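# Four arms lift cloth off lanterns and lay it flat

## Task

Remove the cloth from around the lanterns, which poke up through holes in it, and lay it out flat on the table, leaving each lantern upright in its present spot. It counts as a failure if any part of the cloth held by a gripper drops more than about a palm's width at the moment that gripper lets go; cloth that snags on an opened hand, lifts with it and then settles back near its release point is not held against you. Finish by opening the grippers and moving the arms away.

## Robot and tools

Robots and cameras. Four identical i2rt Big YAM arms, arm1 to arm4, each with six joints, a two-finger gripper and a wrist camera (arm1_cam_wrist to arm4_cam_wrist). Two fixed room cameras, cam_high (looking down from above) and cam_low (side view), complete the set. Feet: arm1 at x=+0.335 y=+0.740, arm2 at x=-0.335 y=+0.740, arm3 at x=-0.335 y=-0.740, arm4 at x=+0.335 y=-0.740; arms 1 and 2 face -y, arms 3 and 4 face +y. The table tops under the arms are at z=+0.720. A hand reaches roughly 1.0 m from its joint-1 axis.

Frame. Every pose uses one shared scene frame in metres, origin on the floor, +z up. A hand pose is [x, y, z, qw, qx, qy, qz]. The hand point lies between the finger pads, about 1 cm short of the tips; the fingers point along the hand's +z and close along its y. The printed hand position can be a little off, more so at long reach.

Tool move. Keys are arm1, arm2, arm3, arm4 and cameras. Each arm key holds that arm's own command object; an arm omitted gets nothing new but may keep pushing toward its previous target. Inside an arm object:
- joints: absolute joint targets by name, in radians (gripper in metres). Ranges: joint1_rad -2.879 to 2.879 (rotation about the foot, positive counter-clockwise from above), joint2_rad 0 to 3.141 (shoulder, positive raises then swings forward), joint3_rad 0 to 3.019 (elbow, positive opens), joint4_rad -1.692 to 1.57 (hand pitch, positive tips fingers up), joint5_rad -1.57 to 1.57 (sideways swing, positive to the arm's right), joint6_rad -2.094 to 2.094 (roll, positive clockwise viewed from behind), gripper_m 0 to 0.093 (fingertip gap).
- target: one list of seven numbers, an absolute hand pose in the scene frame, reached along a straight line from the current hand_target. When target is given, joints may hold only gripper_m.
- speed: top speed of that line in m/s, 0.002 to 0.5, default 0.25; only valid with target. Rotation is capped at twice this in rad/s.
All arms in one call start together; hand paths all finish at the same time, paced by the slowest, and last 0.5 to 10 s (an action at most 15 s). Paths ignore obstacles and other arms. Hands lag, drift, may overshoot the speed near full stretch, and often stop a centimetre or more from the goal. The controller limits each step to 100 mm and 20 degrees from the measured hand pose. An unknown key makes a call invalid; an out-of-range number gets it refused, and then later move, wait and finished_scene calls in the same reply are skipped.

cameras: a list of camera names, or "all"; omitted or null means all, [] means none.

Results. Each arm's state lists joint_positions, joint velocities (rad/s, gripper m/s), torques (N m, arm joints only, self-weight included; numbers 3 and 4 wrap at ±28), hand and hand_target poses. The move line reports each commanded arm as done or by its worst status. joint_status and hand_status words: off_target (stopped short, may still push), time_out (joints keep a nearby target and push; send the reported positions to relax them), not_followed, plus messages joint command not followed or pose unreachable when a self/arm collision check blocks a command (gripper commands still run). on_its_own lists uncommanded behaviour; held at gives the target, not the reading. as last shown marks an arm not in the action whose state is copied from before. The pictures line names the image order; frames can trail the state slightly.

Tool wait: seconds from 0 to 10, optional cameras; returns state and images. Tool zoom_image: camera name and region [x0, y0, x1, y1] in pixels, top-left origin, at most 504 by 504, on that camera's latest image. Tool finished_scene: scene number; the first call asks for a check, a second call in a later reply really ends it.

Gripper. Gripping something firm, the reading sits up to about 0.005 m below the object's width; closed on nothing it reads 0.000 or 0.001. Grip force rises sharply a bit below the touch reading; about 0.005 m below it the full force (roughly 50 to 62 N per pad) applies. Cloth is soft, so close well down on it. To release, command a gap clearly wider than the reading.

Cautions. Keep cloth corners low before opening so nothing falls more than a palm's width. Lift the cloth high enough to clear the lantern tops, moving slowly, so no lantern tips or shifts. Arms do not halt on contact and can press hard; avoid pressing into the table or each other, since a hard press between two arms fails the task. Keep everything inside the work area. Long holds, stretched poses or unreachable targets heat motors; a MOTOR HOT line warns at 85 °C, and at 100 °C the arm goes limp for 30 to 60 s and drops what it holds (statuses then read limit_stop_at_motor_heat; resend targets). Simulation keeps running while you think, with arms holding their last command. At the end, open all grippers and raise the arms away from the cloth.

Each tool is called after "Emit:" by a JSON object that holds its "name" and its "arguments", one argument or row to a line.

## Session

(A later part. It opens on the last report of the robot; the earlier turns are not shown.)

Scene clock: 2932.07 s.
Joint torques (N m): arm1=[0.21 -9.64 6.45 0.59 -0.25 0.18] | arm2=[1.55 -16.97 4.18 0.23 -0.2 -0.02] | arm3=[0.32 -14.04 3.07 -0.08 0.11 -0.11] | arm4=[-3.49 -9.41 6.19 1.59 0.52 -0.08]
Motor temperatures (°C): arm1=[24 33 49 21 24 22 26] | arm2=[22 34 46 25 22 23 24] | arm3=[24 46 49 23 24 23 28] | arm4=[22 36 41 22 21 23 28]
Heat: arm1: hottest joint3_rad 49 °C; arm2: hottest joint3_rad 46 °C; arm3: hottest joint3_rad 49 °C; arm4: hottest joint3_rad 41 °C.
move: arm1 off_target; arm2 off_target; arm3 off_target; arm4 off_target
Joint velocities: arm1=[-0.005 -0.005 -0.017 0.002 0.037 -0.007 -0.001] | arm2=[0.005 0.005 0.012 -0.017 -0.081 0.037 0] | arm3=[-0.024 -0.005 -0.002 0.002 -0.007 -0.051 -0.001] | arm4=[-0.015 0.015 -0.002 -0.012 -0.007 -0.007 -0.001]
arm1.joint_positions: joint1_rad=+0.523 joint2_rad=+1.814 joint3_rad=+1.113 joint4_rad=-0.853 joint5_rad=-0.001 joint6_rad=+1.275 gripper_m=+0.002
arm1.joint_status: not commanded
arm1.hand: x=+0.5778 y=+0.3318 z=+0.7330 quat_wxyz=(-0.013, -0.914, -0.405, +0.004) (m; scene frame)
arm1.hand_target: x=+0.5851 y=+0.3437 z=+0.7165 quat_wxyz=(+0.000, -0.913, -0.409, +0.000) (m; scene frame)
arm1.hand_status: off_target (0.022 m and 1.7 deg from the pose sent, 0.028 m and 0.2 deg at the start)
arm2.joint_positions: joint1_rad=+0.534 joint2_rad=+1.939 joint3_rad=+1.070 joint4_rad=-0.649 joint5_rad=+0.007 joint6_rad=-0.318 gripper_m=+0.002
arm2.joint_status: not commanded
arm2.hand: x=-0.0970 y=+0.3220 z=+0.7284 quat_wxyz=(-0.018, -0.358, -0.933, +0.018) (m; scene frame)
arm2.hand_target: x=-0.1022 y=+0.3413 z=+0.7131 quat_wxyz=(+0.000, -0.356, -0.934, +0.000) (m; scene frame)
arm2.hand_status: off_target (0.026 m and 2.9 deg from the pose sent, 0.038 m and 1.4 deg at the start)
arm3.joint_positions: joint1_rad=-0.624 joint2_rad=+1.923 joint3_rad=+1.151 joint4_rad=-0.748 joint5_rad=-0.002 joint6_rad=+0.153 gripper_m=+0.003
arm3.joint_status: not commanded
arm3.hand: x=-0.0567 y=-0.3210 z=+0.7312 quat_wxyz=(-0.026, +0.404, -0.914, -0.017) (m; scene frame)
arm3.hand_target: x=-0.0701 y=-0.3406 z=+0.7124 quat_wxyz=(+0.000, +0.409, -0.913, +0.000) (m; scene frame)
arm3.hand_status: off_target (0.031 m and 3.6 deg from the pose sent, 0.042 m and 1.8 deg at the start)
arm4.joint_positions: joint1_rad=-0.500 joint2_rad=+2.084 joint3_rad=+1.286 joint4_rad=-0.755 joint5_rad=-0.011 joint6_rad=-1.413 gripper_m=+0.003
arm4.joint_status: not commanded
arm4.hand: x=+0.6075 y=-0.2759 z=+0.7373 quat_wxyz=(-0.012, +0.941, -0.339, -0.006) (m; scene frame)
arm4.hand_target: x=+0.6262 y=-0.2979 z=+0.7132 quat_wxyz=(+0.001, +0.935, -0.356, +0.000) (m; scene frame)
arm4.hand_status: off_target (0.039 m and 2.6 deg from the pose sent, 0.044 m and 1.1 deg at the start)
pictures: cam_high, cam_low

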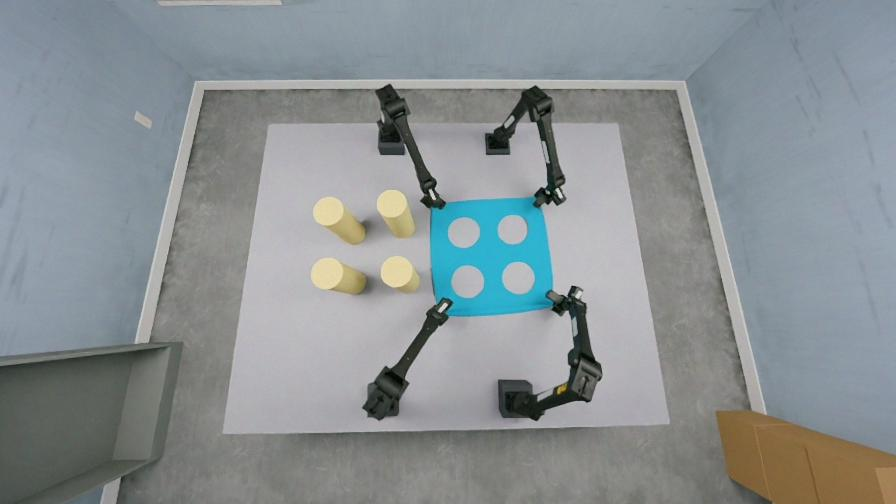

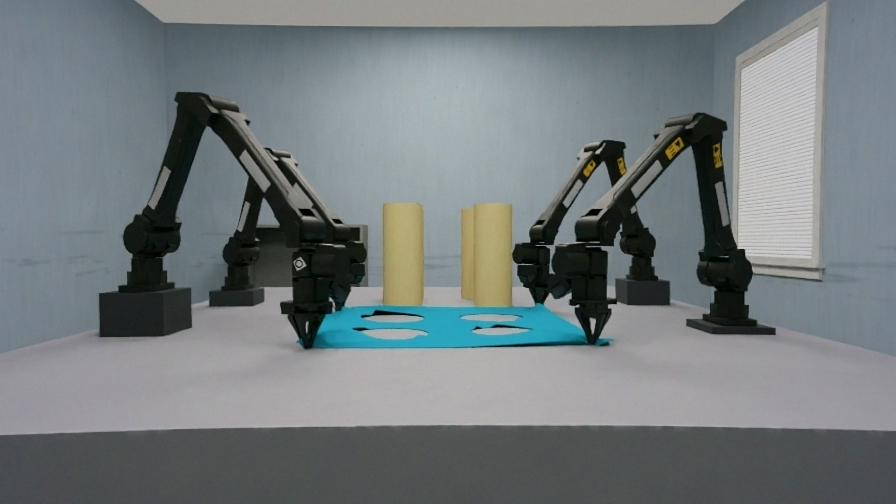

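Emit:
{"name": "move", "arguments": {
  "arm1": {"target": [0.603, 0.363, 0.724, 0, 0.9125, 0.4091, 0], "speed": 0.06},
  "arm2": {"target": [-0.117, 0.36, 0.72, 0, 0.3559, 0.9345, 0], "speed": 0.06},
  "arm3": {"target": [-0.085, -0.36, 0.718, 0, 0.4091, -0.9125, 0], "speed": 0.06},
  "arm4": {"target": [0.646, -0.32, 0.72, 0, 0.9345, -0.3559, 0], "speed": 0.06},
  "cameras": ["cam_high", "cam_low"]
}}

Emit:
{"name": "zoom_image", "arguments": {
  "camera": "cam_high",
  "region": [410, 180, 580, 330]
}}

Emit:
{"name": "zoom_image", "arguments": {
  "camera": "cam_low",
  "region": [270, 270, 640, 370]
}}

Scene clock: 2938.57 s.
Joint torques (N m): arm1=[2.55 -11.99 5.56 0.14 -1.05 0.13] | arm2=[0.85 -17.79 2.66 -0.53 -0.15 -0.1] | arm3=[0.5 -14.74 2.1 -1.07 0.09 -0.08] | arm4=[-5.13 -10.4 5.7 0.81 0.97 -0.08]
Motor temperatures (°C): arm1=[24 32 47 21 24 22 26] | arm2=[22 33 45 25 22 23 24] | arm3=[24 46 48 23 24 23 28] | arm4=[22 35 40 22 21 23 28]
Heat: arm1: hottest joint3_rad 47 °C; arm2: hottest joint3_rad 45 °C; arm3: hottest joint3_rad 48 °C; arm4: hottest joint3_rad 40 °C.
move: arm1 off_target; arm2 off_target; arm3 off_target; arm4 off_target
Joint velocities: arm1=[-0.005 -0.015 0.007 0.012 -0.051 -0.007 0] | arm2=[-0.005 -0.005 -0.002 0.007 0.081 -0.007 0] | arm3=[-0.005 -0.024 -0.002 0.002 -0.066 0.051 -0.001] | arm4=[0.005 -0.005 -0.017 -0.007 0.007 0.007 0]
arm1.joint_positions: joint1_rad=+0.555 joint2_rad=+1.811 joint3_rad=+1.107 joint4_rad=-0.853 joint5_rad=+0.017 joint6_rad=+1.326 gripper_m=+0.002
arm1.joint_status: not commanded
arm1.hand: x=+0.5870 y=+0.3406 z=+0.7325 quat_wxyz=(-0.013, -0.918, -0.396, +0.012) (m; scene frame)
arm1.hand_target: x=+0.6017 y=+0.3632 z=+0.7244 quat_wxyz=(+0.001, -0.913, -0.409, +0.000) (m; scene frame)
arm1.hand_status: off_target (0.029 m and 2.6 deg from the pose sent, 0.041 m and 1.7 deg at the start)
arm2.joint_positions: joint1_rad=+0.534 joint2_rad=+1.901 joint3_rad=+1.017 joint4_rad=-0.615 joint5_rad=+0.006 joint6_rad=-0.318 gripper_m=+0.002
arm2.joint_status: not commanded
arm2.hand: x=-0.1030 y=+0.3332 z=+0.7324 quat_wxyz=(-0.026, -0.358, -0.933, +0.023) (m; scene frame)
arm2.hand_target: x=-0.1165 y=+0.3599 z=+0.7209 quat_wxyz=(+0.000, -0.356, -0.935, +0.000) (m; scene frame)
arm2.hand_status: off_target (0.033 m and 3.9 deg from the pose sent, 0.044 m and 2.9 deg at the start)
arm3.joint_positions: joint1_rad=-0.624 joint2_rad=+1.883 joint3_rad=+1.091 joint4_rad=-0.706 joint5_rad=+0.000 joint6_rad=+0.153 gripper_m=+0.003
arm3.joint_status: not commanded
arm3.hand: x=-0.0641 y=-0.3327 z=+0.7331 quat_wxyz=(-0.036, +0.404, -0.914, -0.021) (m; scene frame)
arm3.hand_target: x=-0.0841 y=-0.3599 z=+0.7191 quat_wxyz=(+0.000, +0.409, -0.913, +0.000) (m; scene frame)
arm3.hand_status: off_target (0.038 m and 4.8 deg from the pose sent, 0.050 m and 3.6 deg at the start)
arm4.joint_positions: joint1_rad=-0.533 joint2_rad=+2.071 joint3_rad=+1.261 joint4_rad=-0.738 joint5_rad=-0.022 joint6_rad=-1.462 gripper_m=+0.003
arm4.joint_status: not commanded
arm4.hand: x=+0.6181 y=-0.2888 z=+0.7376 quat_wxyz=(-0.017, +0.943, -0.332, -0.011) (m; scene frame)
arm4.hand_target: x=+0.6435 y=-0.3205 z=+0.7208 quat_wxyz=(+0.001, +0.935, -0.356, -0.001) (m; scene frame)
arm4.hand_status: off_target (0.045 m and 3.7 deg from the pose sent, 0.061 m and 2.6 deg at the start)
pictures: cam_high, cam_low

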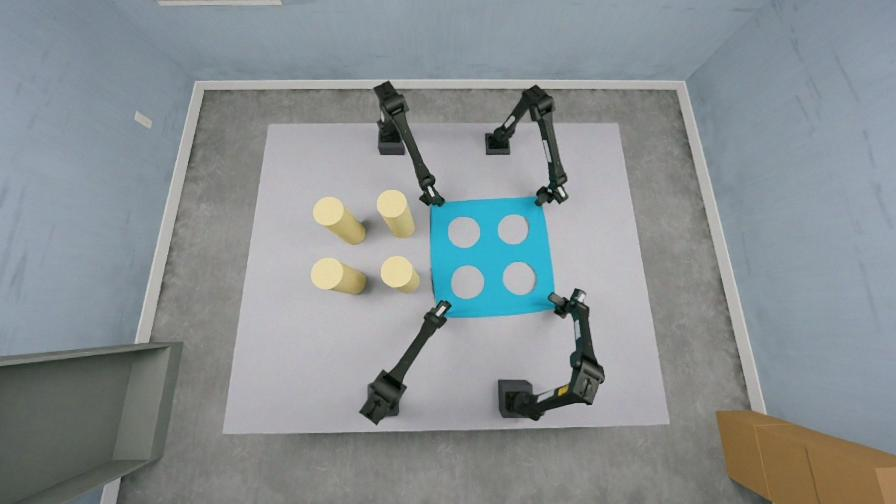

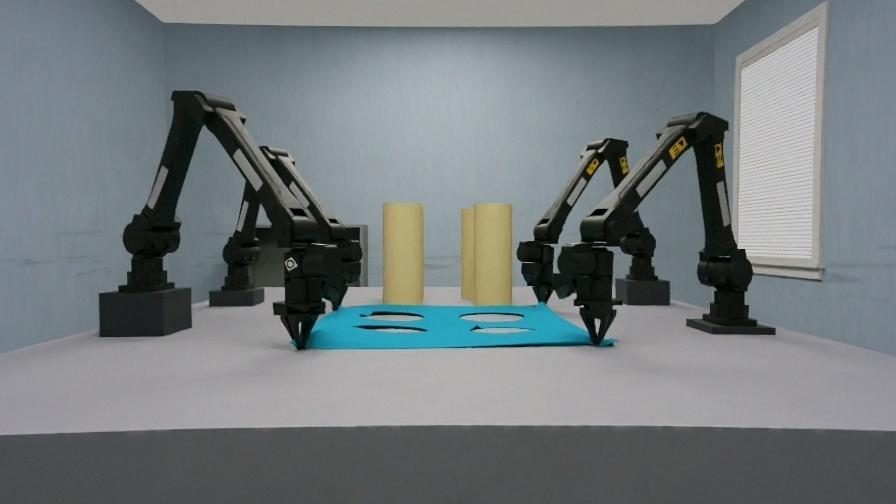

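Scaled by 2.965.

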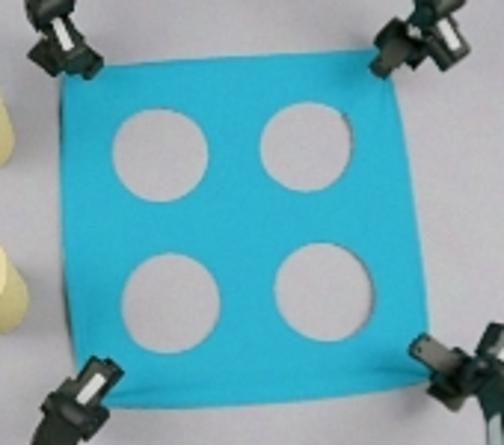

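Scaled by 1.362.

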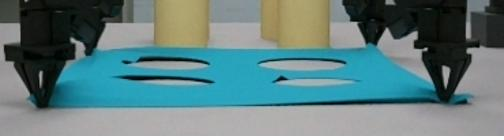

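Emit:
{"name": "move", "arguments": {
  "arm1": {"target": [0.613, 0.376, 0.718, 0, 0.9125, 0.4091, 0], "speed": 0.06},
  "arm2": {"target": [-0.128, 0.372, 0.716, 0, 0.3559, 0.9345, 0], "speed": 0.06},
  "arm3": {"target": [-0.098, -0.374, 0.714, 0, 0.4091, -0.9125, 0], "speed": 0.06},
  "arm4": {"target": [0.66, -0.338, 0.714, 0, 0.9345, -0.3559, 0], "speed": 0.06},
  "cameras": ["cam_high", "cam_low"]
}}

Emit:
{"name": "zoom_image", "arguments": {
  "camera": "cam_high",
  "region": [410, 180, 580, 330]
}}

Emit:
{"name": "zoom_image", "arguments": {
  "camera": "cam_low",
  "region": [270, 270, 640, 370]
}}

Scene clock: 2942.60 s.
Joint torques (N m): arm1=[3.49 -11.05 5.15 0.09 -1.55 0.16] | arm2=[0.21 -16.97 1.73 -0.91 -0.13 -0.17] | arm3=[0.79 -13.92 1.33 -1.46 0.05 0] | arm4=[-6.83 -9.7 5.3 0.8 1.43 -0.11]
Motor temperatures (°C): arm1=[25 32 47 21 24 22 26] | arm2=[22 33 44 25 22 23 24] | arm3=[24 46 47 23 24 23 29] | arm4=[22 36 39 22 21 23 28]
Heat: arm1: hottest joint3_rad 47 °C; arm2: hottest joint3_rad 44 °C; arm3: hottest joint3_rad 47 °C; arm4: hottest joint3_rad 39 °C.
move: arm1 off_target; arm2 off_target; arm3 off_target; arm4 off_target
Joint velocities: arm1=[-0.015 -0.005 -0.002 -0.017 -0.022 0.037 0] | arm2=[-0.015 0.005 -0.007 -0.012 -0.007 0.007 0] | arm3=[-0.005 -0.005 0.017 0.012 -0.007 -0.007 0] | arm4=[-0.005 -0.005 -0.012 -0.002 -0.051 0.066 -0.001]
arm1.joint_positions: joint1_rad=+0.572 joint2_rad=+1.802 joint3_rad=+1.092 joint4_rad=-0.833 joint5_rad=+0.030 joint6_rad=+1.357 gripper_m=+0.002
arm1.joint_status: not commanded
arm1.hand: x=+0.5913 y=+0.3447 z=+0.7321 quat_wxyz=(-0.021, -0.921, -0.390, +0.017) (m; scene frame)
arm1.hand_target: x=+0.6103 y=+0.3761 z=+0.7190 quat_wxyz=(+0.001, -0.913, -0.409, +0.001) (m; scene frame)
arm1.hand_status: off_target (0.041 m and 3.9 deg from the pose sent, 0.046 m and 2.6 deg at the start)
arm2.joint_positions: joint1_rad=+0.534 joint2_rad=+1.878 joint3_rad=+0.979 joint4_rad=-0.574 joint5_rad=+0.004 joint6_rad=-0.318 gripper_m=+0.002
arm2.joint_status: not commanded
arm2.hand: x=-0.1055 y=+0.3382 z=+0.7336 quat_wxyz=(-0.036, -0.358, -0.933, +0.031) (m; scene frame)
arm2.hand_target: x=-0.1268 y=+0.3717 z=+0.7176 quat_wxyz=(+0.000, -0.356, -0.935, +0.000) (m; scene frame)
arm2.hand_status: off_target (0.044 m and 5.5 deg from the pose sent, 0.049 m and 3.9 deg at the start)
arm3.joint_positions: joint1_rad=-0.624 joint2_rad=+1.855 joint3_rad=+1.042 joint4_rad=-0.662 joint5_rad=+0.001 joint6_rad=+0.153 gripper_m=+0.003
arm3.joint_status: not commanded
arm3.hand: x=-0.0692 y=-0.3408 z=+0.7332 quat_wxyz=(-0.046, +0.404, -0.913, -0.027) (m; scene frame)
arm3.hand_target: x=-0.0965 y=-0.3738 z=+0.7157 quat_wxyz=(+0.000, +0.409, -0.913, +0.000) (m; scene frame)
arm3.hand_status: off_target (0.048 m and 6.1 deg from the pose sent, 0.057 m and 4.8 deg at the start)
arm4.joint_positions: joint1_rad=-0.552 joint2_rad=+2.063 joint3_rad=+1.242 joint4_rad=-0.715 joint5_rad=-0.034 joint6_rad=-1.501 gripper_m=+0.003
arm4.joint_status: not commanded
arm4.hand: x=+0.6234 y=-0.2954 z=+0.7366 quat_wxyz=(-0.024, +0.946, -0.322, -0.015) (m; scene frame)
arm4.hand_target: x=+0.6552 y=-0.3383 z=+0.7154 quat_wxyz=(+0.001, +0.935, -0.355, -0.001) (m; scene frame)
arm4.hand_status: off_target (0.061 m and 5.2 deg from the pose sent, 0.069 m and 3.7 deg at the start)
pictures: cam_high, cam_low

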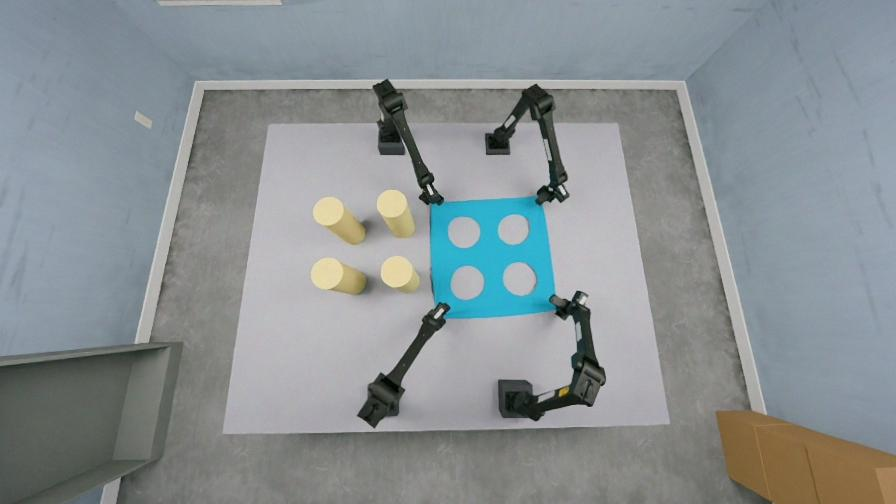

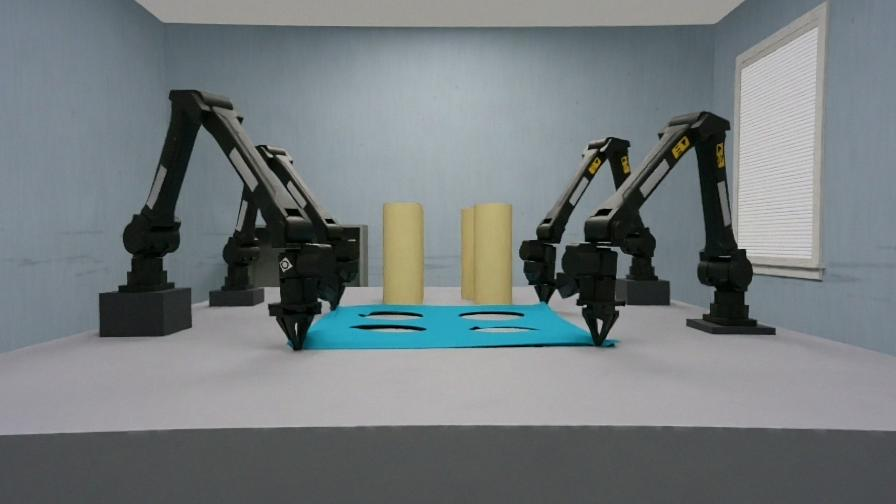

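Scaled by 2.965.

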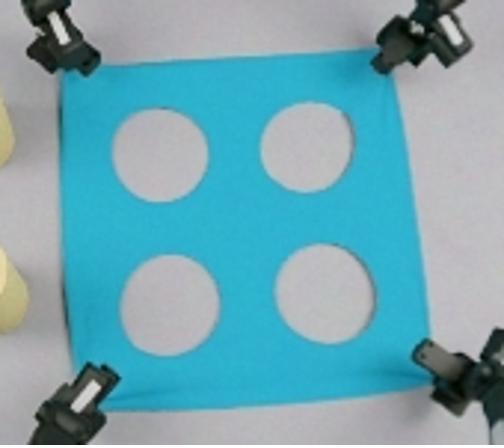

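Scaled by 1.362.

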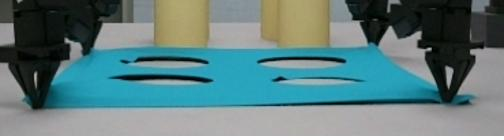

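Emit:
{"name": "move", "arguments": {
  "arm1": {"target": [0.597, 0.354, 0.722, 0, 0.9125, 0.4091, 0], "speed": 0.06},
  "arm2": {"target": [-0.112, 0.349, 0.722, 0, 0.3559, 0.9345, 0], "speed": 0.06},
  "arm3": {"target": [-0.078, -0.352, 0.72, 0, 0.4091, -0.9125, 0], "speed": 0.06},
  "arm4": {"target": [0.634, -0.311, 0.722, 0, 0.9345, -0.3559, 0], "speed": 0.06},
  "cameras": ["cam_high"]
}}

Emit:
{"name": "zoom_image", "arguments": {
  "camera": "cam_high",
  "region": [410, 180, 580, 330]
}}

Scene clock: 2949.40 s.
Joint torques (N m): arm1=[0.62 -10.29 7.69 -0.55 -1.06 -0.05] | arm2=[0.44 -15.85 5.61 -1.61 -0.07 -0.12] | arm3=[0.21 -12.69 4.6 -2.21 0.02 -0.08] | arm4=[-1.9 -9.58 7.92 -0.14 1.16 0.17]
Motor temperatures (°C): arm1=[25 32 46 21 25 22 26] | arm2=[22 33 43 25 22 23 24] | arm3=[24 46 46 23 24 23 29] | arm4=[22 36 38 22 22 23 28]
Heat: arm1: hottest joint3_rad 46 °C; arm2: hottest joint3_rad 43 °C; arm3: hottest joint2_rad 46 °C; arm4: hottest joint3_rad 38 °C.
move: arm1 off_target; arm2 off_target; arm3 off_target; arm4 off_target
Joint velocities: arm1=[-0.005 -0.005 0.007 -0.002 -0.022 -0.022 0] | arm2=[-0.005 0.005 0.012 -0.002 0.066 -0.007 -0.001] | arm3=[-0.005 -0.015 0.002 0.007 0.037 0.022 0] | arm4=[-0.015 -0.005 0.002 -0.002 -0.037 -0.11 0]
arm1.joint_positions: joint1_rad=+0.558 joint2_rad=+1.802 joint3_rad=+1.092 joint4_rad=-0.833 joint5_rad=+0.018 joint6_rad=+1.331 gripper_m=+0.002
arm1.joint_status: not commanded
arm1.hand: x=+0.5874 y=+0.3422 z=+0.7321 quat_wxyz=(-0.020, -0.918, -0.395, +0.011) (m; scene frame)
arm1.hand_target: x=+0.5965 y=+0.3543 z=+0.7223 quat_wxyz=(+0.000, -0.913, -0.409, +0.000) (m; scene frame)
arm1.hand_status: off_target (0.018 m and 3.2 deg from the pose sent, 0.015 m and 3.9 deg at the start)
arm2.joint_positions: joint1_rad=+0.534 joint2_rad=+1.894 joint3_rad=+1.017 joint4_rad=-0.608 joint5_rad=+0.003 joint6_rad=-0.318 gripper_m=+0.002
arm2.joint_status: not commanded
arm2.hand: x=-0.1010 y=+0.3307 z=+0.7356 quat_wxyz=(-0.032, -0.358, -0.933, +0.026) (m; scene frame)
arm2.hand_target: x=-0.1119 y=+0.3492 z=+0.7228 quat_wxyz=(+0.000, -0.356, -0.935, +0.000) (m; scene frame)
arm2.hand_status: off_target (0.025 m and 4.7 deg from the pose sent, 0.017 m and 5.5 deg at the start)
arm3.joint_positions: joint1_rad=-0.624 joint2_rad=+1.871 joint3_rad=+1.088 joint4_rad=-0.693 joint5_rad=+0.002 joint6_rad=+0.153 gripper_m=+0.003
arm3.joint_status: not commanded
arm3.hand: x=-0.0615 y=-0.3294 z=+0.7383 quat_wxyz=(-0.046, +0.404, -0.913, -0.027) (m; scene frame)
arm3.hand_target: x=-0.0777 y=-0.3519 z=+0.7215 quat_wxyz=(-0.001, +0.408, -0.913, +0.000) (m; scene frame)
arm3.hand_status: off_target (0.033 m and 6.1 deg from the pose sent, 0.019 m and 6.1 deg at the start)
arm4.joint_positions: joint1_rad=-0.544 joint2_rad=+2.060 joint3_rad=+1.239 joint4_rad=-0.717 joint5_rad=-0.026 joint6_rad=-1.463 gripper_m=+0.003
arm4.joint_status: not commanded
arm4.hand: x=+0.6201 y=-0.2951 z=+0.7371 quat_wxyz=(-0.022, +0.941, -0.336, -0.012) (m; scene frame)
arm4.hand_target: x=+0.6334 y=-0.3112 z=+0.7227 quat_wxyz=(+0.000, +0.935, -0.356, +0.000) (m; scene frame)
arm4.hand_status: off_target (0.026 m and 3.7 deg from the pose sent, 0.024 m and 5.2 deg at the start)
pictures: cam_high

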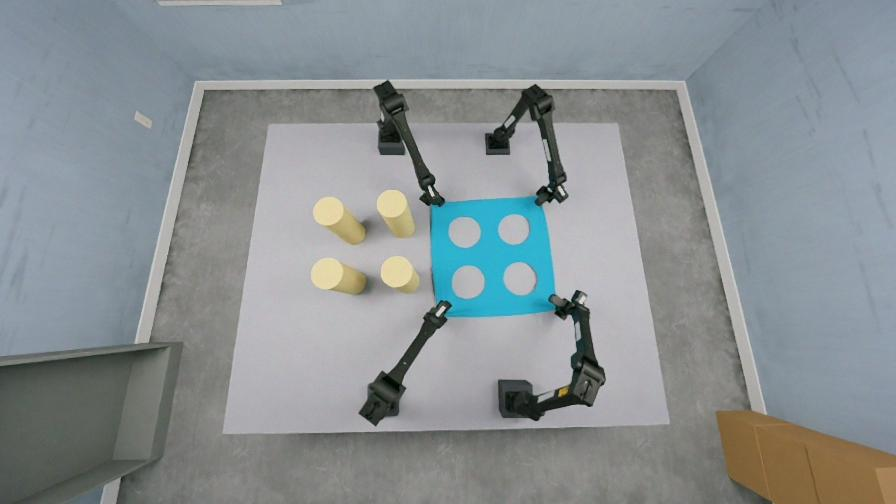

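Scaled by 2.965.

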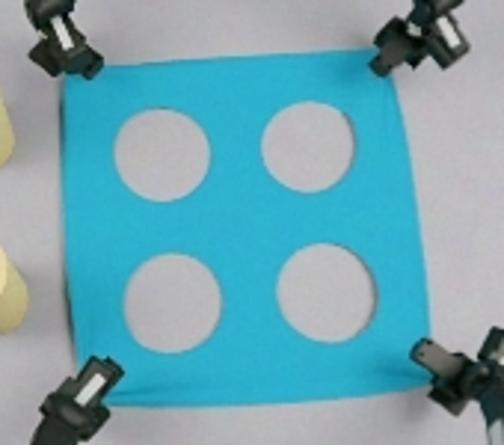

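Emit:
{"name": "move", "arguments": {
  "arm1": {"target": [0.604, 0.363, 0.714, 0, 0.9125, 0.4091, 0], "speed": 0.06},
  "arm2": {"target": [-0.12, 0.36, 0.709, 0, 0.3559, 0.9345, 0], "speed": 0.06},
  "arm3": {"target": [-0.089, -0.365, 0.706, 0, 0.4091, -0.9125, 0], "speed": 0.06},
  "arm4": {"target": [0.645, -0.324, 0.708, 0, 0.9345, -0.3559, 0], "speed": 0.06},
  "cameras": ["cam_high"]
}}

Emit:
{"name": "zoom_image", "arguments": {
  "camera": "cam_high",
  "region": [410, 180, 580, 330]
}}

Scene clock: 2957.17 s.
Joint torques (N m): arm1=[2.61 -10.11 6.34 0.12 -1.04 0.13] | arm2=[0.38 -15.56 2.78 -0.44 -0.08 -0.14] | arm3=[0.38 -12.81 1.98 -1.06 0 -0.05] | arm4=[-4.42 -8.47 6.24 0.95 1.12 -0.09]
Motor temperatures (°C): arm1=[25 32 45 21 25 22 26] | arm2=[22 33 43 25 22 23 24] | arm3=[24 46 45 23 24 23 29] | arm4=[22 35 37 22 22 23 28]
Heat: arm1: hottest joint3_rad 45 °C; arm2: hottest joint3_rad 43 °C; arm3: hottest joint2_rad 46 °C; arm4: hottest joint3_rad 37 °C.
move: arm1 off_target; arm2 off_target; arm3 off_target; arm4 off_target
Joint velocities: arm1=[0.005 -0.015 -0.007 -0.012 -0.007 -0.081 0.001] | arm2=[-0.005 0.005 -0.007 0.002 -0.066 -0.051 0] | arm3=[-0.024 0.005 0.017 0.002 0.007 0.022 0.001] | arm4=[-0.015 -0.015 0.007 -0.002 -0.022 0.007 0]
arm1.joint_positions: joint1_rad=+0.559 joint2_rad=+1.802 joint3_rad=+1.092 joint4_rad=-0.828 joint5_rad=+0.018 joint6_rad=+1.330 gripper_m=+0.002
arm1.joint_status: not commanded
arm1.hand: x=+0.5883 y=+0.3415 z=+0.7321 quat_wxyz=(-0.022, -0.918, -0.396, +0.011) (m; scene frame)
arm1.hand_target: x=+0.6022 y=+0.3635 z=+0.7150 quat_wxyz=(+0.000, -0.913, -0.408, +0.000) (m; scene frame)
arm1.hand_status: off_target (0.032 m and 3.3 deg from the pose sent, 0.032 m and 3.2 deg at the start)
arm2.joint_positions: joint1_rad=+0.534 joint2_rad=+1.896 joint3_rad=+1.008 joint4_rad=-0.588 joint5_rad=+0.003 joint6_rad=-0.318 gripper_m=+0.002
arm2.joint_status: not commanded
arm2.hand: x=-0.1012 y=+0.3311 z=+0.7329 quat_wxyz=(-0.035, -0.358, -0.933, +0.029) (m; scene frame)
arm2.hand_target: x=-0.1195 y=+0.3605 z=+0.7111 quat_wxyz=(+0.000, -0.356, -0.935, +0.000) (m; scene frame)
arm2.hand_status: off_target (0.042 m and 5.3 deg from the pose sent, 0.044 m and 4.7 deg at the start)
arm3.joint_positions: joint1_rad=-0.624 joint2_rad=+1.871 joint3_rad=+1.067 joint4_rad=-0.670 joint5_rad=+0.003 joint6_rad=+0.153 gripper_m=+0.003
arm3.joint_status: not commanded
arm3.hand: x=-0.0646 y=-0.3343 z=+0.7324 quat_wxyz=(-0.046, +0.404, -0.913, -0.027) (m; scene frame)
arm3.hand_target: x=-0.0884 y=-0.3653 z=+0.7086 quat_wxyz=(+0.000, +0.408, -0.913, +0.000) (m; scene frame)
arm3.hand_status: off_target (0.047 m and 6.1 deg from the pose sent, 0.055 m and 6.1 deg at the start)
arm4.joint_positions: joint1_rad=-0.544 joint2_rad=+2.060 joint3_rad=+1.239 joint4_rad=-0.710 joint5_rad=-0.026 joint6_rad=-1.466 gripper_m=+0.003
arm4.joint_status: not commanded
arm4.hand: x=+0.6211 y=-0.2937 z=+0.7371 quat_wxyz=(-0.025, +0.942, -0.335, -0.011) (m; scene frame)
arm4.hand_target: x=+0.6421 y=-0.3248 z=+0.7098 quat_wxyz=(+0.000, +0.935, -0.356, -0.001) (m; scene frame)
arm4.hand_status: off_target (0.048 m and 4.1 deg from the pose sent, 0.048 m and 3.7 deg at the start)
pictures: cam_high

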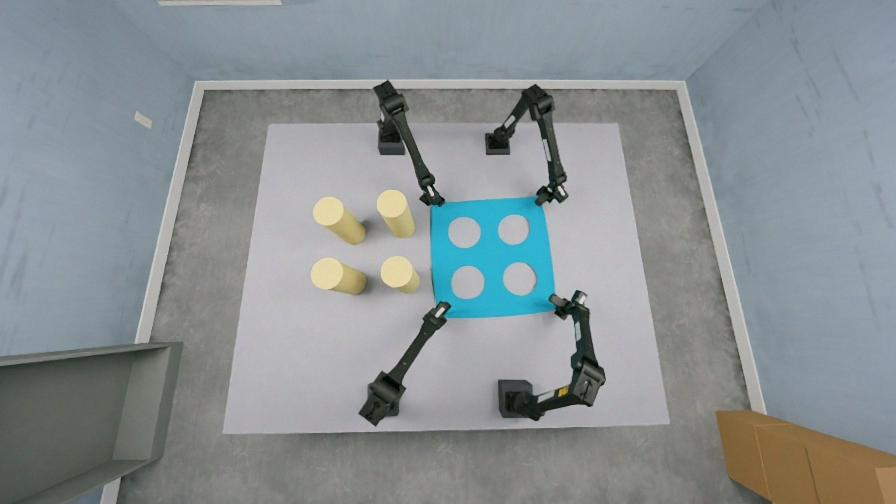

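Scaled by 2.965.

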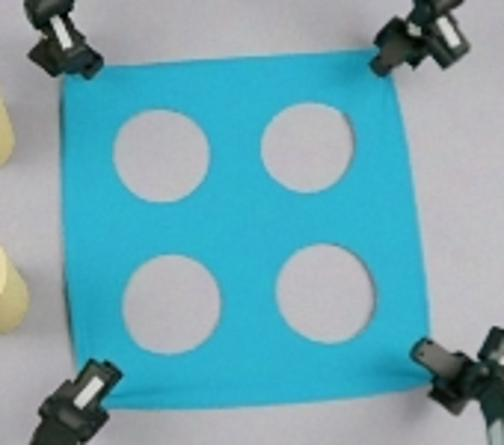

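Emit:
{"name": "move", "arguments": {
  "arm1": {"joints": {"gripper_m": 0.06}},
  "arm2": {"joints": {"gripper_m": 0.06}},
  "arm3": {"joints": {"gripper_m": 0.06}},
  "arm4": {"joints": {"gripper_m": 0.06}},
  "cameras": ["cam_high", "cam_low"]
}}

Emit:
{"name": "zoom_image", "arguments": {
  "camera": "cam_high",
  "region": [410, 180, 580, 330]
}}

Emit:
{"name": "zoom_image", "arguments": {
  "camera": "cam_low",
  "region": [270, 270, 640, 370]
}}

Scene clock: 2961.00 s.
Joint torques (N m): arm1=[-1.49 -9.99 6.15 0.14 -0.09 0.13] | arm2=[0.67 -14.97 4.25 -0.18 -0.22 -0.16] | arm3=[0.73 -11.99 3.59 -0.5 0.02 -0.08] | arm4=[-0.85 -8.59 6.13 0.28 0.06 -0.06]
Motor temperatures (°C): arm1=[25 32 45 21 25 22 26] | arm2=[22 33 42 25 22 23 24] | arm3=[24 45 45 23 24 23 29] | arm4=[22 35 37 22 22 23 28]
Heat: arm1: hottest joint3_rad 45 °C; arm2: hottest joint3_rad 42 °C; arm3: hottest joint2_rad 45 °C; arm4: hottest joint3_rad 37 °C.
move: arm1 done; arm2 done; arm3 done; arm4 done
Joint velocities: arm1=[0.005 -0.005 -0.007 -0.017 0.081 -0.022 0.001] | arm2=[-0.005 0.005 0.002 0.007 -0.095 -0.066 -0.001] | arm3=[0.005 -0.005 -0.007 -0.012 0.007 0.037 0] | arm4=[-0.015 -0.005 -0.017 -0.002 0.037 0.007 0]
arm1.joint_positions: joint1_rad=+0.597 joint2_rad=+1.802 joint3_rad=+1.092 joint4_rad=-0.828 joint5_rad=-0.004 joint6_rad=+1.331 gripper_m=+0.060
arm1.joint_status: all done
arm1.hand: x=+0.6066 y=+0.3537 z=+0.7318 quat_wxyz=(-0.020, -0.910, -0.413, +0.000) (m; scene frame)
arm1.hand_target: x=+0.6023 y=+0.3635 z=+0.7150 quat_wxyz=(+0.000, -0.913, -0.409, +0.000) (m; scene frame)
arm1.hand_status: not commanded
arm2.joint_positions: joint1_rad=+0.530 joint2_rad=+1.894 joint3_rad=+0.987 joint4_rad=-0.596 joint5_rad=+0.007 joint6_rad=-0.318 gripper_m=+0.060
arm2.joint_status: all done
arm2.hand: x=-0.1096 y=+0.3408 z=+0.7285 quat_wxyz=(-0.024, -0.360, -0.933, +0.022) (m; scene frame)
arm2.hand_target: x=-0.1195 y=+0.3604 z=+0.7112 quat_wxyz=(+0.000, -0.356, -0.935, +0.000) (m; scene frame)
arm2.hand_status: not commanded
arm3.joint_positions: joint1_rad=-0.626 joint2_rad=+1.865 joint3_rad=+1.041 joint4_rad=-0.686 joint5_rad=+0.002 joint6_rad=+0.155 gripper_m=+0.060
arm3.joint_status: all done
arm3.hand: x=-0.0726 y=-0.3482 z=+0.7277 quat_wxyz=(-0.031, +0.402, -0.915, -0.018) (m; scene frame)
arm3.hand_target: x=-0.0884 y=-0.3654 z=+0.7086 quat_wxyz=(+0.000, +0.408, -0.913, +0.000) (m; scene frame)
arm3.hand_status: not commanded
arm4.joint_positions: joint1_rad=-0.586 joint2_rad=+2.061 joint3_rad=+1.241 joint4_rad=-0.692 joint5_rad=+0.000 joint6_rad=-1.467 gripper_m=+0.060
arm4.joint_status: all done
arm4.hand: x=+0.6459 y=-0.3043 z=+0.7371 quat_wxyz=(-0.031, +0.935, -0.354, +0.005) (m; scene frame)
arm4.hand_target: x=+0.6420 y=-0.3249 z=+0.7098 quat_wxyz=(+0.000, +0.935, -0.356, -0.001) (m; scene frame)
arm4.hand_status: not commanded
pictures: cam_high, cam_low

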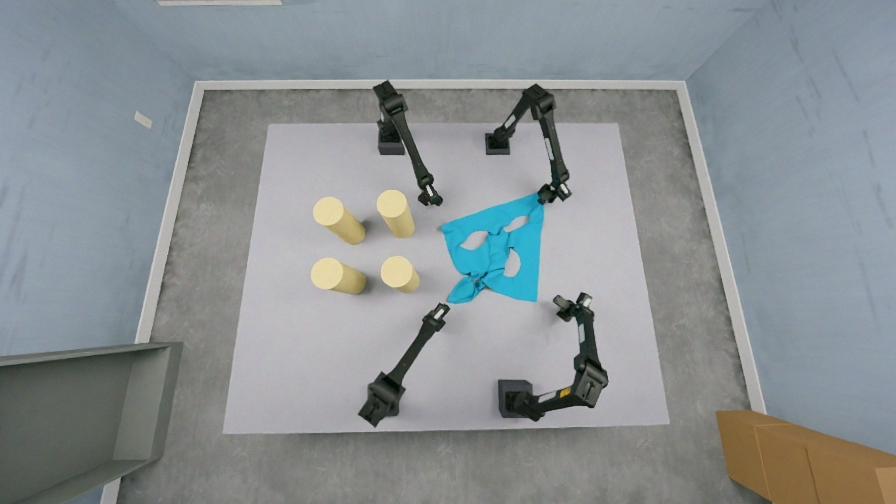

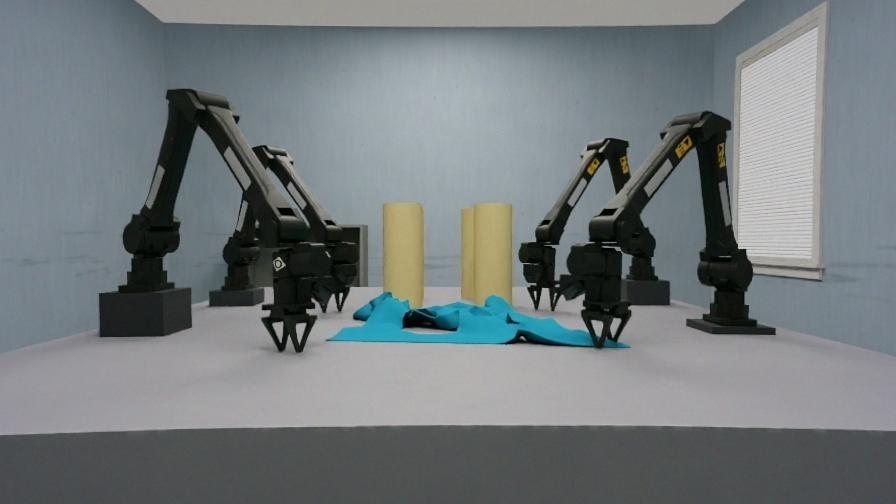

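Scaled by 2.965.

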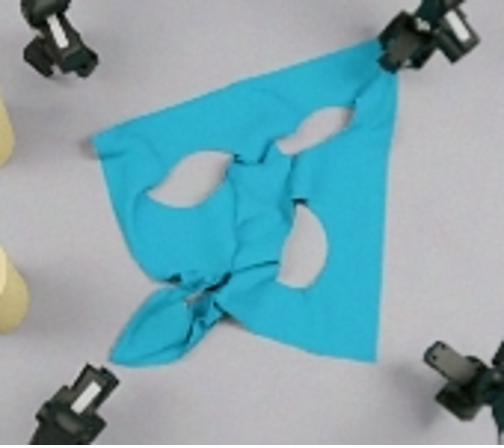

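Scaled by 1.362.

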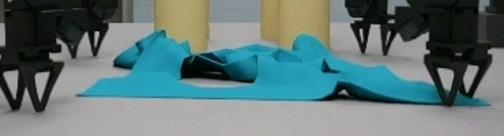

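Emit:
{"name": "move", "arguments": {
  "arm2": {"target": [-0.125, 0.36, 0.83, 0, 0.3559, 0.9345, 0], "speed": 0.15},
  "arm3": {"target": [-0.085, -0.36, 0.83, 0, 0.4091, -0.9125, 0], "speed": 0.15},
  "arm4": {"target": [0.645, -0.315, 0.83, 0, 0.9345, -0.3559, 0], "speed": 0.15},
  "cameras": ["arm1_cam_wrist", "arm2_cam_wrist", "arm3_cam_wrist", "arm4_cam_wrist", "cam_high"]
}}

Emit:
{"name": "zoom_image", "arguments": {
  "camera": "cam_high",
  "region": [425, 185, 565, 310]
}}

Scene clock: 2976.03 s.
Joint torques (N m): arm1=[-1.49 -9.82 6.24 0.06 -0.1 0.15] | arm2=[-0.32 -15.97 10.97 -0.23 -0.13 -0.2] | arm3=[0.67 -14.39 8.92 -0.43 0.11 -0.09] | arm4=[-0.09 -10.87 11.28 -0.13 -0.01 0.02]
Motor temperatures (°C): arm1=[25 31 44 21 24 22 25] | arm2=[22 32 41 25 22 23 24] | arm3=[24 45 43 23 24 23 28] | arm4=[22 34 36 22 21 23 27]
Heat: arm1: hottest joint3_rad 44 °C; arm2: hottest joint3_rad 41 °C; arm3: hottest joint2_rad 45 °C; arm4: hottest joint3_rad 36 °C.
move: arm2 off_target; arm3 off_target; arm4 off_target
Joint velocities: arm1=[-0.005 -0.005 -0.002 -0.007 0.037 -0.051 0.001] | arm2=[-0.015 -0.005 -0.007 -0.007 -0.007 -0.007 0] | arm3=[-0.005 -0.005 0.002 0.002 0.051 -0.022 0] | arm4=[0.005 -0.005 0.007 0.002 -0.022 0.051 0]
arm1.joint_positions: joint1_rad=+0.597 joint2_rad=+1.802 joint3_rad=+1.092 joint4_rad=-0.828 joint5_rad=-0.004 joint6_rad=+1.331 gripper_m=+0.060
arm1.joint_status: not commanded
arm1.hand: x=+0.6066 y=+0.3537 z=+0.7318 quat_wxyz=(-0.020, -0.910, -0.413, +0.000) (m; scene frame)
arm1.hand_target: x=+0.6023 y=+0.3635 z=+0.7150 quat_wxyz=(+0.000, -0.913, -0.409, +0.000) (m; scene frame)
arm1.hand_status: not commanded
arm2.joint_positions: joint1_rad=+0.530 joint2_rad=+1.682 joint3_rad=+0.979 joint4_rad=-0.908 joint5_rad=+0.005 joint6_rad=-0.324 gripper_m=+0.060
arm2.joint_status: not commanded
arm2.hand: x=-0.1321 y=+0.3807 z=+0.8133 quat_wxyz=(+0.017, -0.356, -0.934, -0.013) (m; scene frame)
arm2.hand_target: x=-0.1246 y=+0.3600 z=+0.8302 quat_wxyz=(+0.000, -0.356, -0.934, +0.000) (m; scene frame)
arm2.hand_status: off_target (0.028 m and 2.5 deg from the pose sent, 0.104 m and 3.8 deg at the start)
arm3.joint_positions: joint1_rad=-0.626 joint2_rad=+1.709 joint3_rad=+1.090 joint4_rad=-1.008 joint5_rad=+0.000 joint6_rad=+0.155 gripper_m=+0.060
arm3.joint_status: not commanded
arm3.hand: x=-0.0916 y=-0.3756 z=+0.8090 quat_wxyz=(+0.019, +0.402, -0.915, +0.013) (m; scene frame)
arm3.hand_target: x=-0.0845 y=-0.3596 z=+0.8291 quat_wxyz=(+0.000, +0.409, -0.913, +0.000) (m; scene frame)
arm3.hand_status: off_target (0.027 m and 2.8 deg from the pose sent, 0.104 m and 4.2 deg at the start)
arm4.joint_positions: joint1_rad=-0.586 joint2_rad=+1.907 joint3_rad=+1.271 joint4_rad=-0.960 joint5_rad=+0.004 joint6_rad=-1.467 gripper_m=+0.060
arm4.joint_status: not commanded
arm4.hand: x=+0.6333 y=-0.3240 z=+0.8221 quat_wxyz=(+0.010, +0.935, -0.354, -0.004) (m; scene frame)
arm4.hand_target: x=+0.6445 y=-0.3158 z=+0.8308 quat_wxyz=(+0.000, +0.935, -0.356, +0.000) (m; scene frame)
arm4.hand_status: off_target (0.017 m and 1.3 deg from the pose sent, 0.094 m and 3.6 deg at the start)
pictures: arm1_cam_wrist, arm2_cam_wrist, arm3_cam_wrist, arm4_cam_wrist, cam_high
camera_calibration:
arm1_cam_wrist: T_world_to_cam=[[-0.753032, 0.656266, -0.047514, 0.261156], [0.532113, 0.649866, 0.542706, -0.941613], [0.387037, 0.383393, -0.838577, 0.37366], [0, 0, 0, 1]] pos_world=[0.553083, 0.297276, 0.836771]
arm2_cam_wrist: T_world_to_cam=[[-0.670627, -0.741599, -0.0170444, 0.210792], [-0.587142, 0.516629, 0.623185, -0.776887], [-0.453347, 0.427932, -0.781889, 0.534885], [0, 0, 0, 1]] pos_world=[-0.072291, 0.328791, 0.905957]
arm3_cam_wrist: T_world_to_cam=[[0.738305, -0.674452, 0.00450273, -0.18866], [-0.532971, -0.579313, 0.616715, -0.758799], [-0.413336, -0.457724, -0.787174, 0.552042], [0, 0, 0, 1]] pos_world=[-0.0369511, -0.314142, 0.903365]
arm4_cam_wrist: T_world_to_cam=[[0.65705, 0.753562, -0.0207304, -0.155776], [0.616453, -0.521266, 0.590142, -1.04081], [0.433903, -0.400532, -0.807033, 0.379513], [0, 0, 0, 1]] pos_world=[0.57929, -0.273144, 0.917276]

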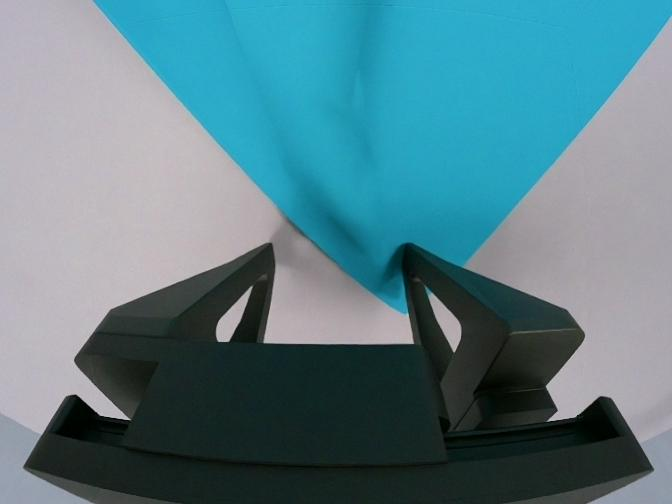

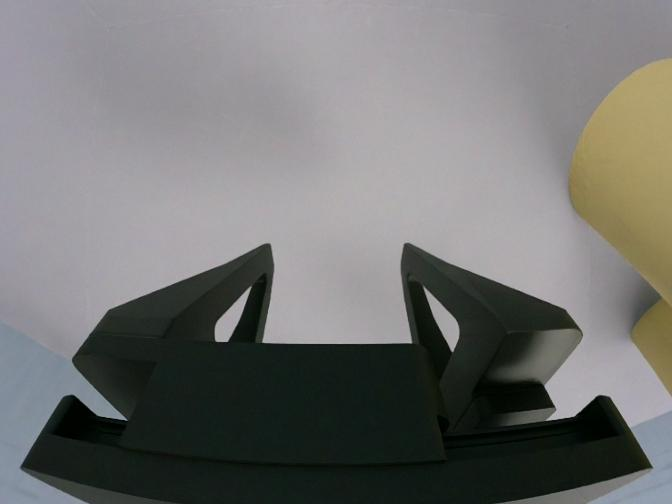

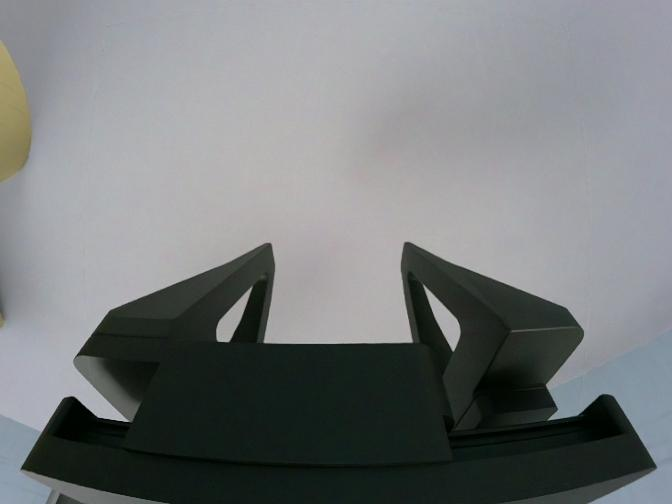

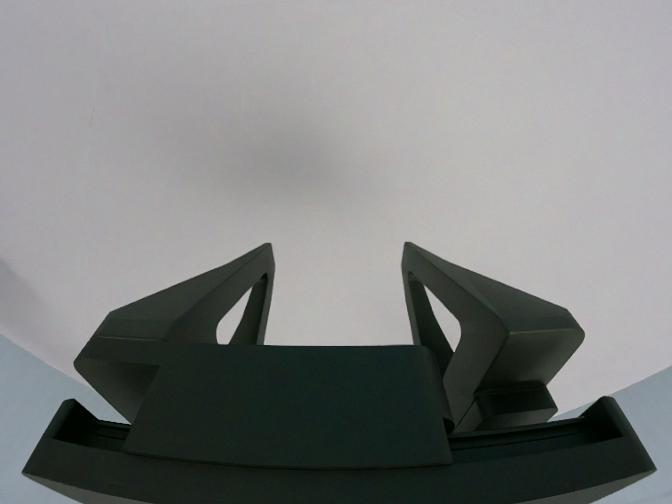

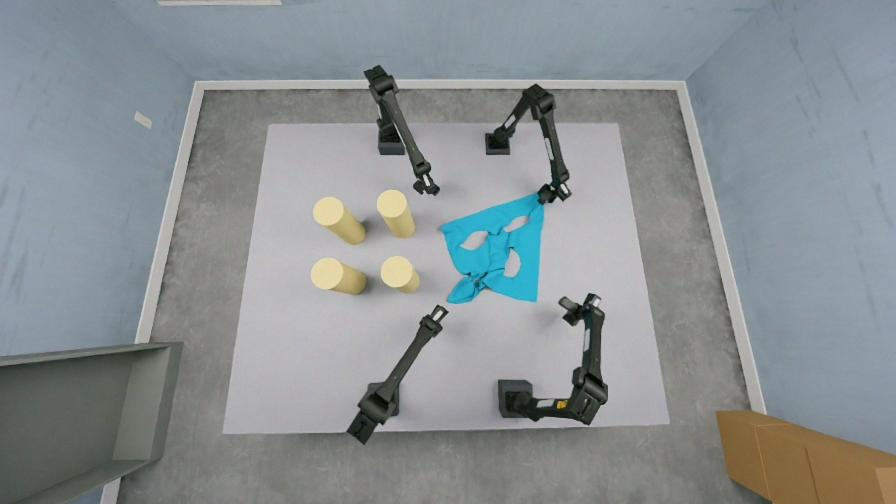

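Scaled by 3.600.

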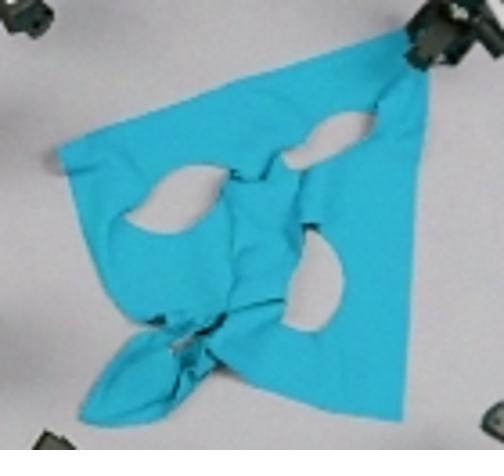

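Emit:
{"name": "move", "arguments": {
  "arm1": {"target": [0.588, 0.389, 0.82, 0, 0.9125, 0.4091, 0], "speed": 0.2, "joints": {"gripper_m": 0.09}},
  "arm2": {"target": [-0.019, 0.172, 0.82, 0, 0.2198, 0.9755, 0], "speed": 0.2, "joints": {"gripper_m": 0.09}},
  "arm3": {"target": [0.019, -0.233, 0.82, 0, 0.2756, -0.9613, 0], "speed": 0.2, "joints": {"gripper_m": 0.09}},
  "arm4": {"target": [0.476, -0.216, 0.82, 0, 0.8949, -0.4462, 0], "speed": 0.2, "joints": {"gripper_m": 0.09}},
  "cameras": ["arm1_cam_wrist", "arm2_cam_wrist", "arm3_cam_wrist", "arm4_cam_wrist"]
}}

Scene clock: 3002.53 s.
Joint torques (N m): arm1=[-0.73 -10.52 10.32 -0.42 0.04 0.14] | arm2=[-0.32 -25 12.85 -0.2 -0.16 -0.21] | arm3=[-0.32 -19.08 10.17 -0.42 0.11 0.13] | arm4=[0.38 -10.4 11.99 0.06 -0.13 0.18]
Motor temperatures (°C): arm1=[24 31 43 21 24 22 24] | arm2=[22 32 43 25 22 23 23] | arm3=[24 45 43 23 23 23 27] | arm4=[22 36 39 22 21 23 26]
Heat: arm1: hottest joint3_rad 43 °C; arm2: hottest joint3_rad 43 °C; arm3: hottest joint2_rad 45 °C; arm4: hottest joint3_rad 39 °C.
move: arm1 off_target; arm2 off_target; arm3 off_target; arm4 off_target
Joint velocities: arm1=[0.005 -0.015 0.002 -0.007 -0.007 0.051 0] | arm2=[-0.015 0.005 -0.022 -0.002 0.007 0.022 -0.001] | arm3=[-0.015 0.005 -0.002 -0.007 -0.037 0.007 0] | arm4=[-0.015 -0.005 -0.017 -0.007 0.037 0.037 0]
arm1.joint_positions: joint1_rad=+0.598 joint2_rad=+1.611 joint3_rad=+1.076 joint4_rad=-1.070 joint5_rad=-0.008 joint6_rad=+1.334 gripper_m=+0.090
arm1.joint_status: all done
arm1.hand: x=+0.5806 y=+0.3938 z=+0.8083 quat_wxyz=(+0.013, -0.911, -0.412, +0.004) (m; scene frame)
arm1.hand_target: x=+0.5882 y=+0.3886 z=+0.8205 quat_wxyz=(+0.000, -0.913, -0.409, +0.000) (m; scene frame)
arm1.hand_status: off_target (0.015 m and 1.6 deg from the pose sent, 0.097 m and 2.4 deg at the start)
arm2.joint_positions: joint1_rad=+0.528 joint2_rad=+2.176 joint3_rad=+1.740 joint4_rad=-1.170 joint5_rad=+0.005 joint6_rad=-0.612 gripper_m=+0.090
arm2.joint_status: all done
arm2.hand: x=-0.0256 y=+0.1905 z=+0.8023 quat_wxyz=(+0.014, -0.220, -0.975, -0.013) (m; scene frame)
arm2.hand_target: x=-0.0220 y=+0.1710 z=+0.8180 quat_wxyz=(+0.000, -0.220, -0.976, +0.000) (m; scene frame)
arm2.hand_status: off_target (0.026 m and 2.2 deg from the pose sent, 0.237 m and 16.6 deg at the start)
arm3.joint_positions: joint1_rad=-0.639 joint2_rad=+2.079 joint3_rad=+1.652 joint4_rad=-1.185 joint5_rad=+0.000 joint6_rad=+0.391 gripper_m=+0.090
arm3.joint_status: all done
arm3.hand: x=+0.0060 y=-0.2429 z=+0.8064 quat_wxyz=(+0.011, +0.285, -0.958, +0.010) (m; scene frame)
arm3.hand_target: x=+0.0180 y=-0.2315 z=+0.8193 quat_wxyz=(+0.000, +0.276, -0.961, -0.001) (m; scene frame)
arm3.hand_status: off_target (0.021 m and 2.0 deg from the pose sent, 0.181 m and 15.6 deg at the start)
arm4.joint_positions: joint1_rad=-0.223 joint2_rad=+1.947 joint3_rad=+1.315 joint4_rad=-0.960 joint5_rad=+0.003 joint6_rad=-0.918 gripper_m=+0.090
arm4.joint_status: all done
arm4.hand: x=+0.4702 y=-0.2305 z=+0.8167 quat_wxyz=(+0.008, +0.898, -0.440, +0.001) (m; scene frame)
arm4.hand_target: x=+0.4745 y=-0.2160 z=+0.8203 quat_wxyz=(-0.001, +0.895, -0.446, -0.001) (m; scene frame)
arm4.hand_status: off_target (0.016 m and 1.2 deg from the pose sent, 0.191 m and 11.6 deg at the start)
pictures: arm1_cam_wrist, arm2_cam_wrist, arm3_cam_wrist, arm4_cam_wrist
camera_calibration:
arm1_cam_wrist: T_world_to_cam=[[-0.751574, 0.659443, 0.0164907, 0.165054], [0.553652, 0.617017, 0.559249, -1.00833], [0.358618, 0.429447, -0.828836, 0.422959], [0, 0, 0, 1]] pos_world=[0.530635, 0.331676, 0.911751]
arm2_cam_wrist: T_world_to_cam=[[-0.434386, -0.900368, -0.0254411, 0.184063], [-0.716361, 0.328213, 0.615713, -0.570698], [-0.546018, 0.285682, -0.787559, 0.685301], [0, 0, 0, 1]] pos_world=[0.0453152, 0.157257, 0.895784]
arm3_cam_wrist: T_world_to_cam=[[0.5496, -0.835385, 0.00841879, -0.212322], [-0.669736, -0.434551, 0.602178, -0.580583], [-0.499393, -0.336596, -0.798317, 0.690089], [0, 0, 0, 1]] pos_world=[0.0724796, -0.197383, 0.902312]
arm4_cam_wrist: T_world_to_cam=[[0.785583, 0.618635, -0.01226, -0.217686], [0.502027, -0.625674, 0.597078, -0.86426], [0.361702, -0.475209, -0.80209, 0.496117], [0, 0, 0, 1]] pos_world=[0.425446, -0.170318, 0.911292]

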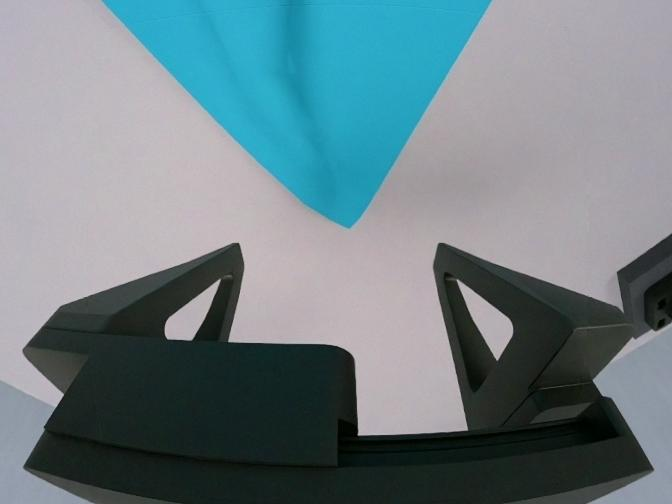

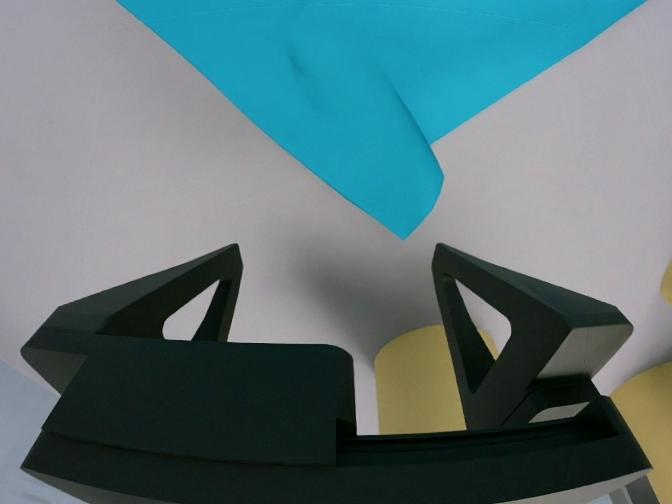

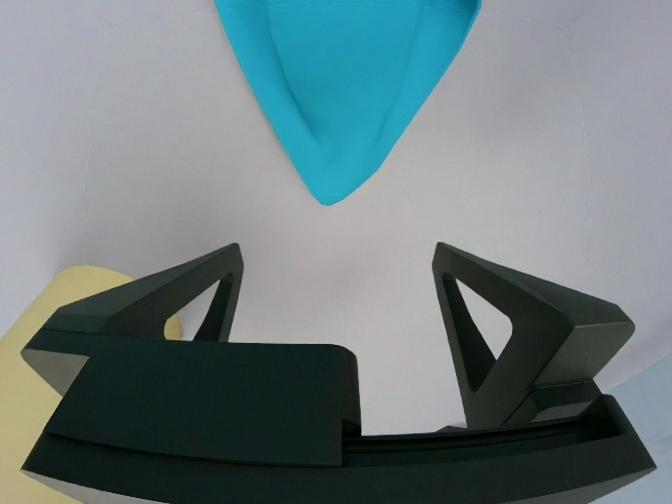

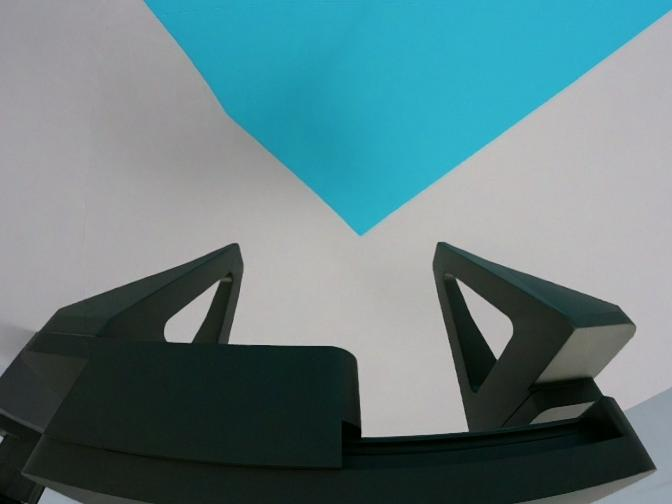

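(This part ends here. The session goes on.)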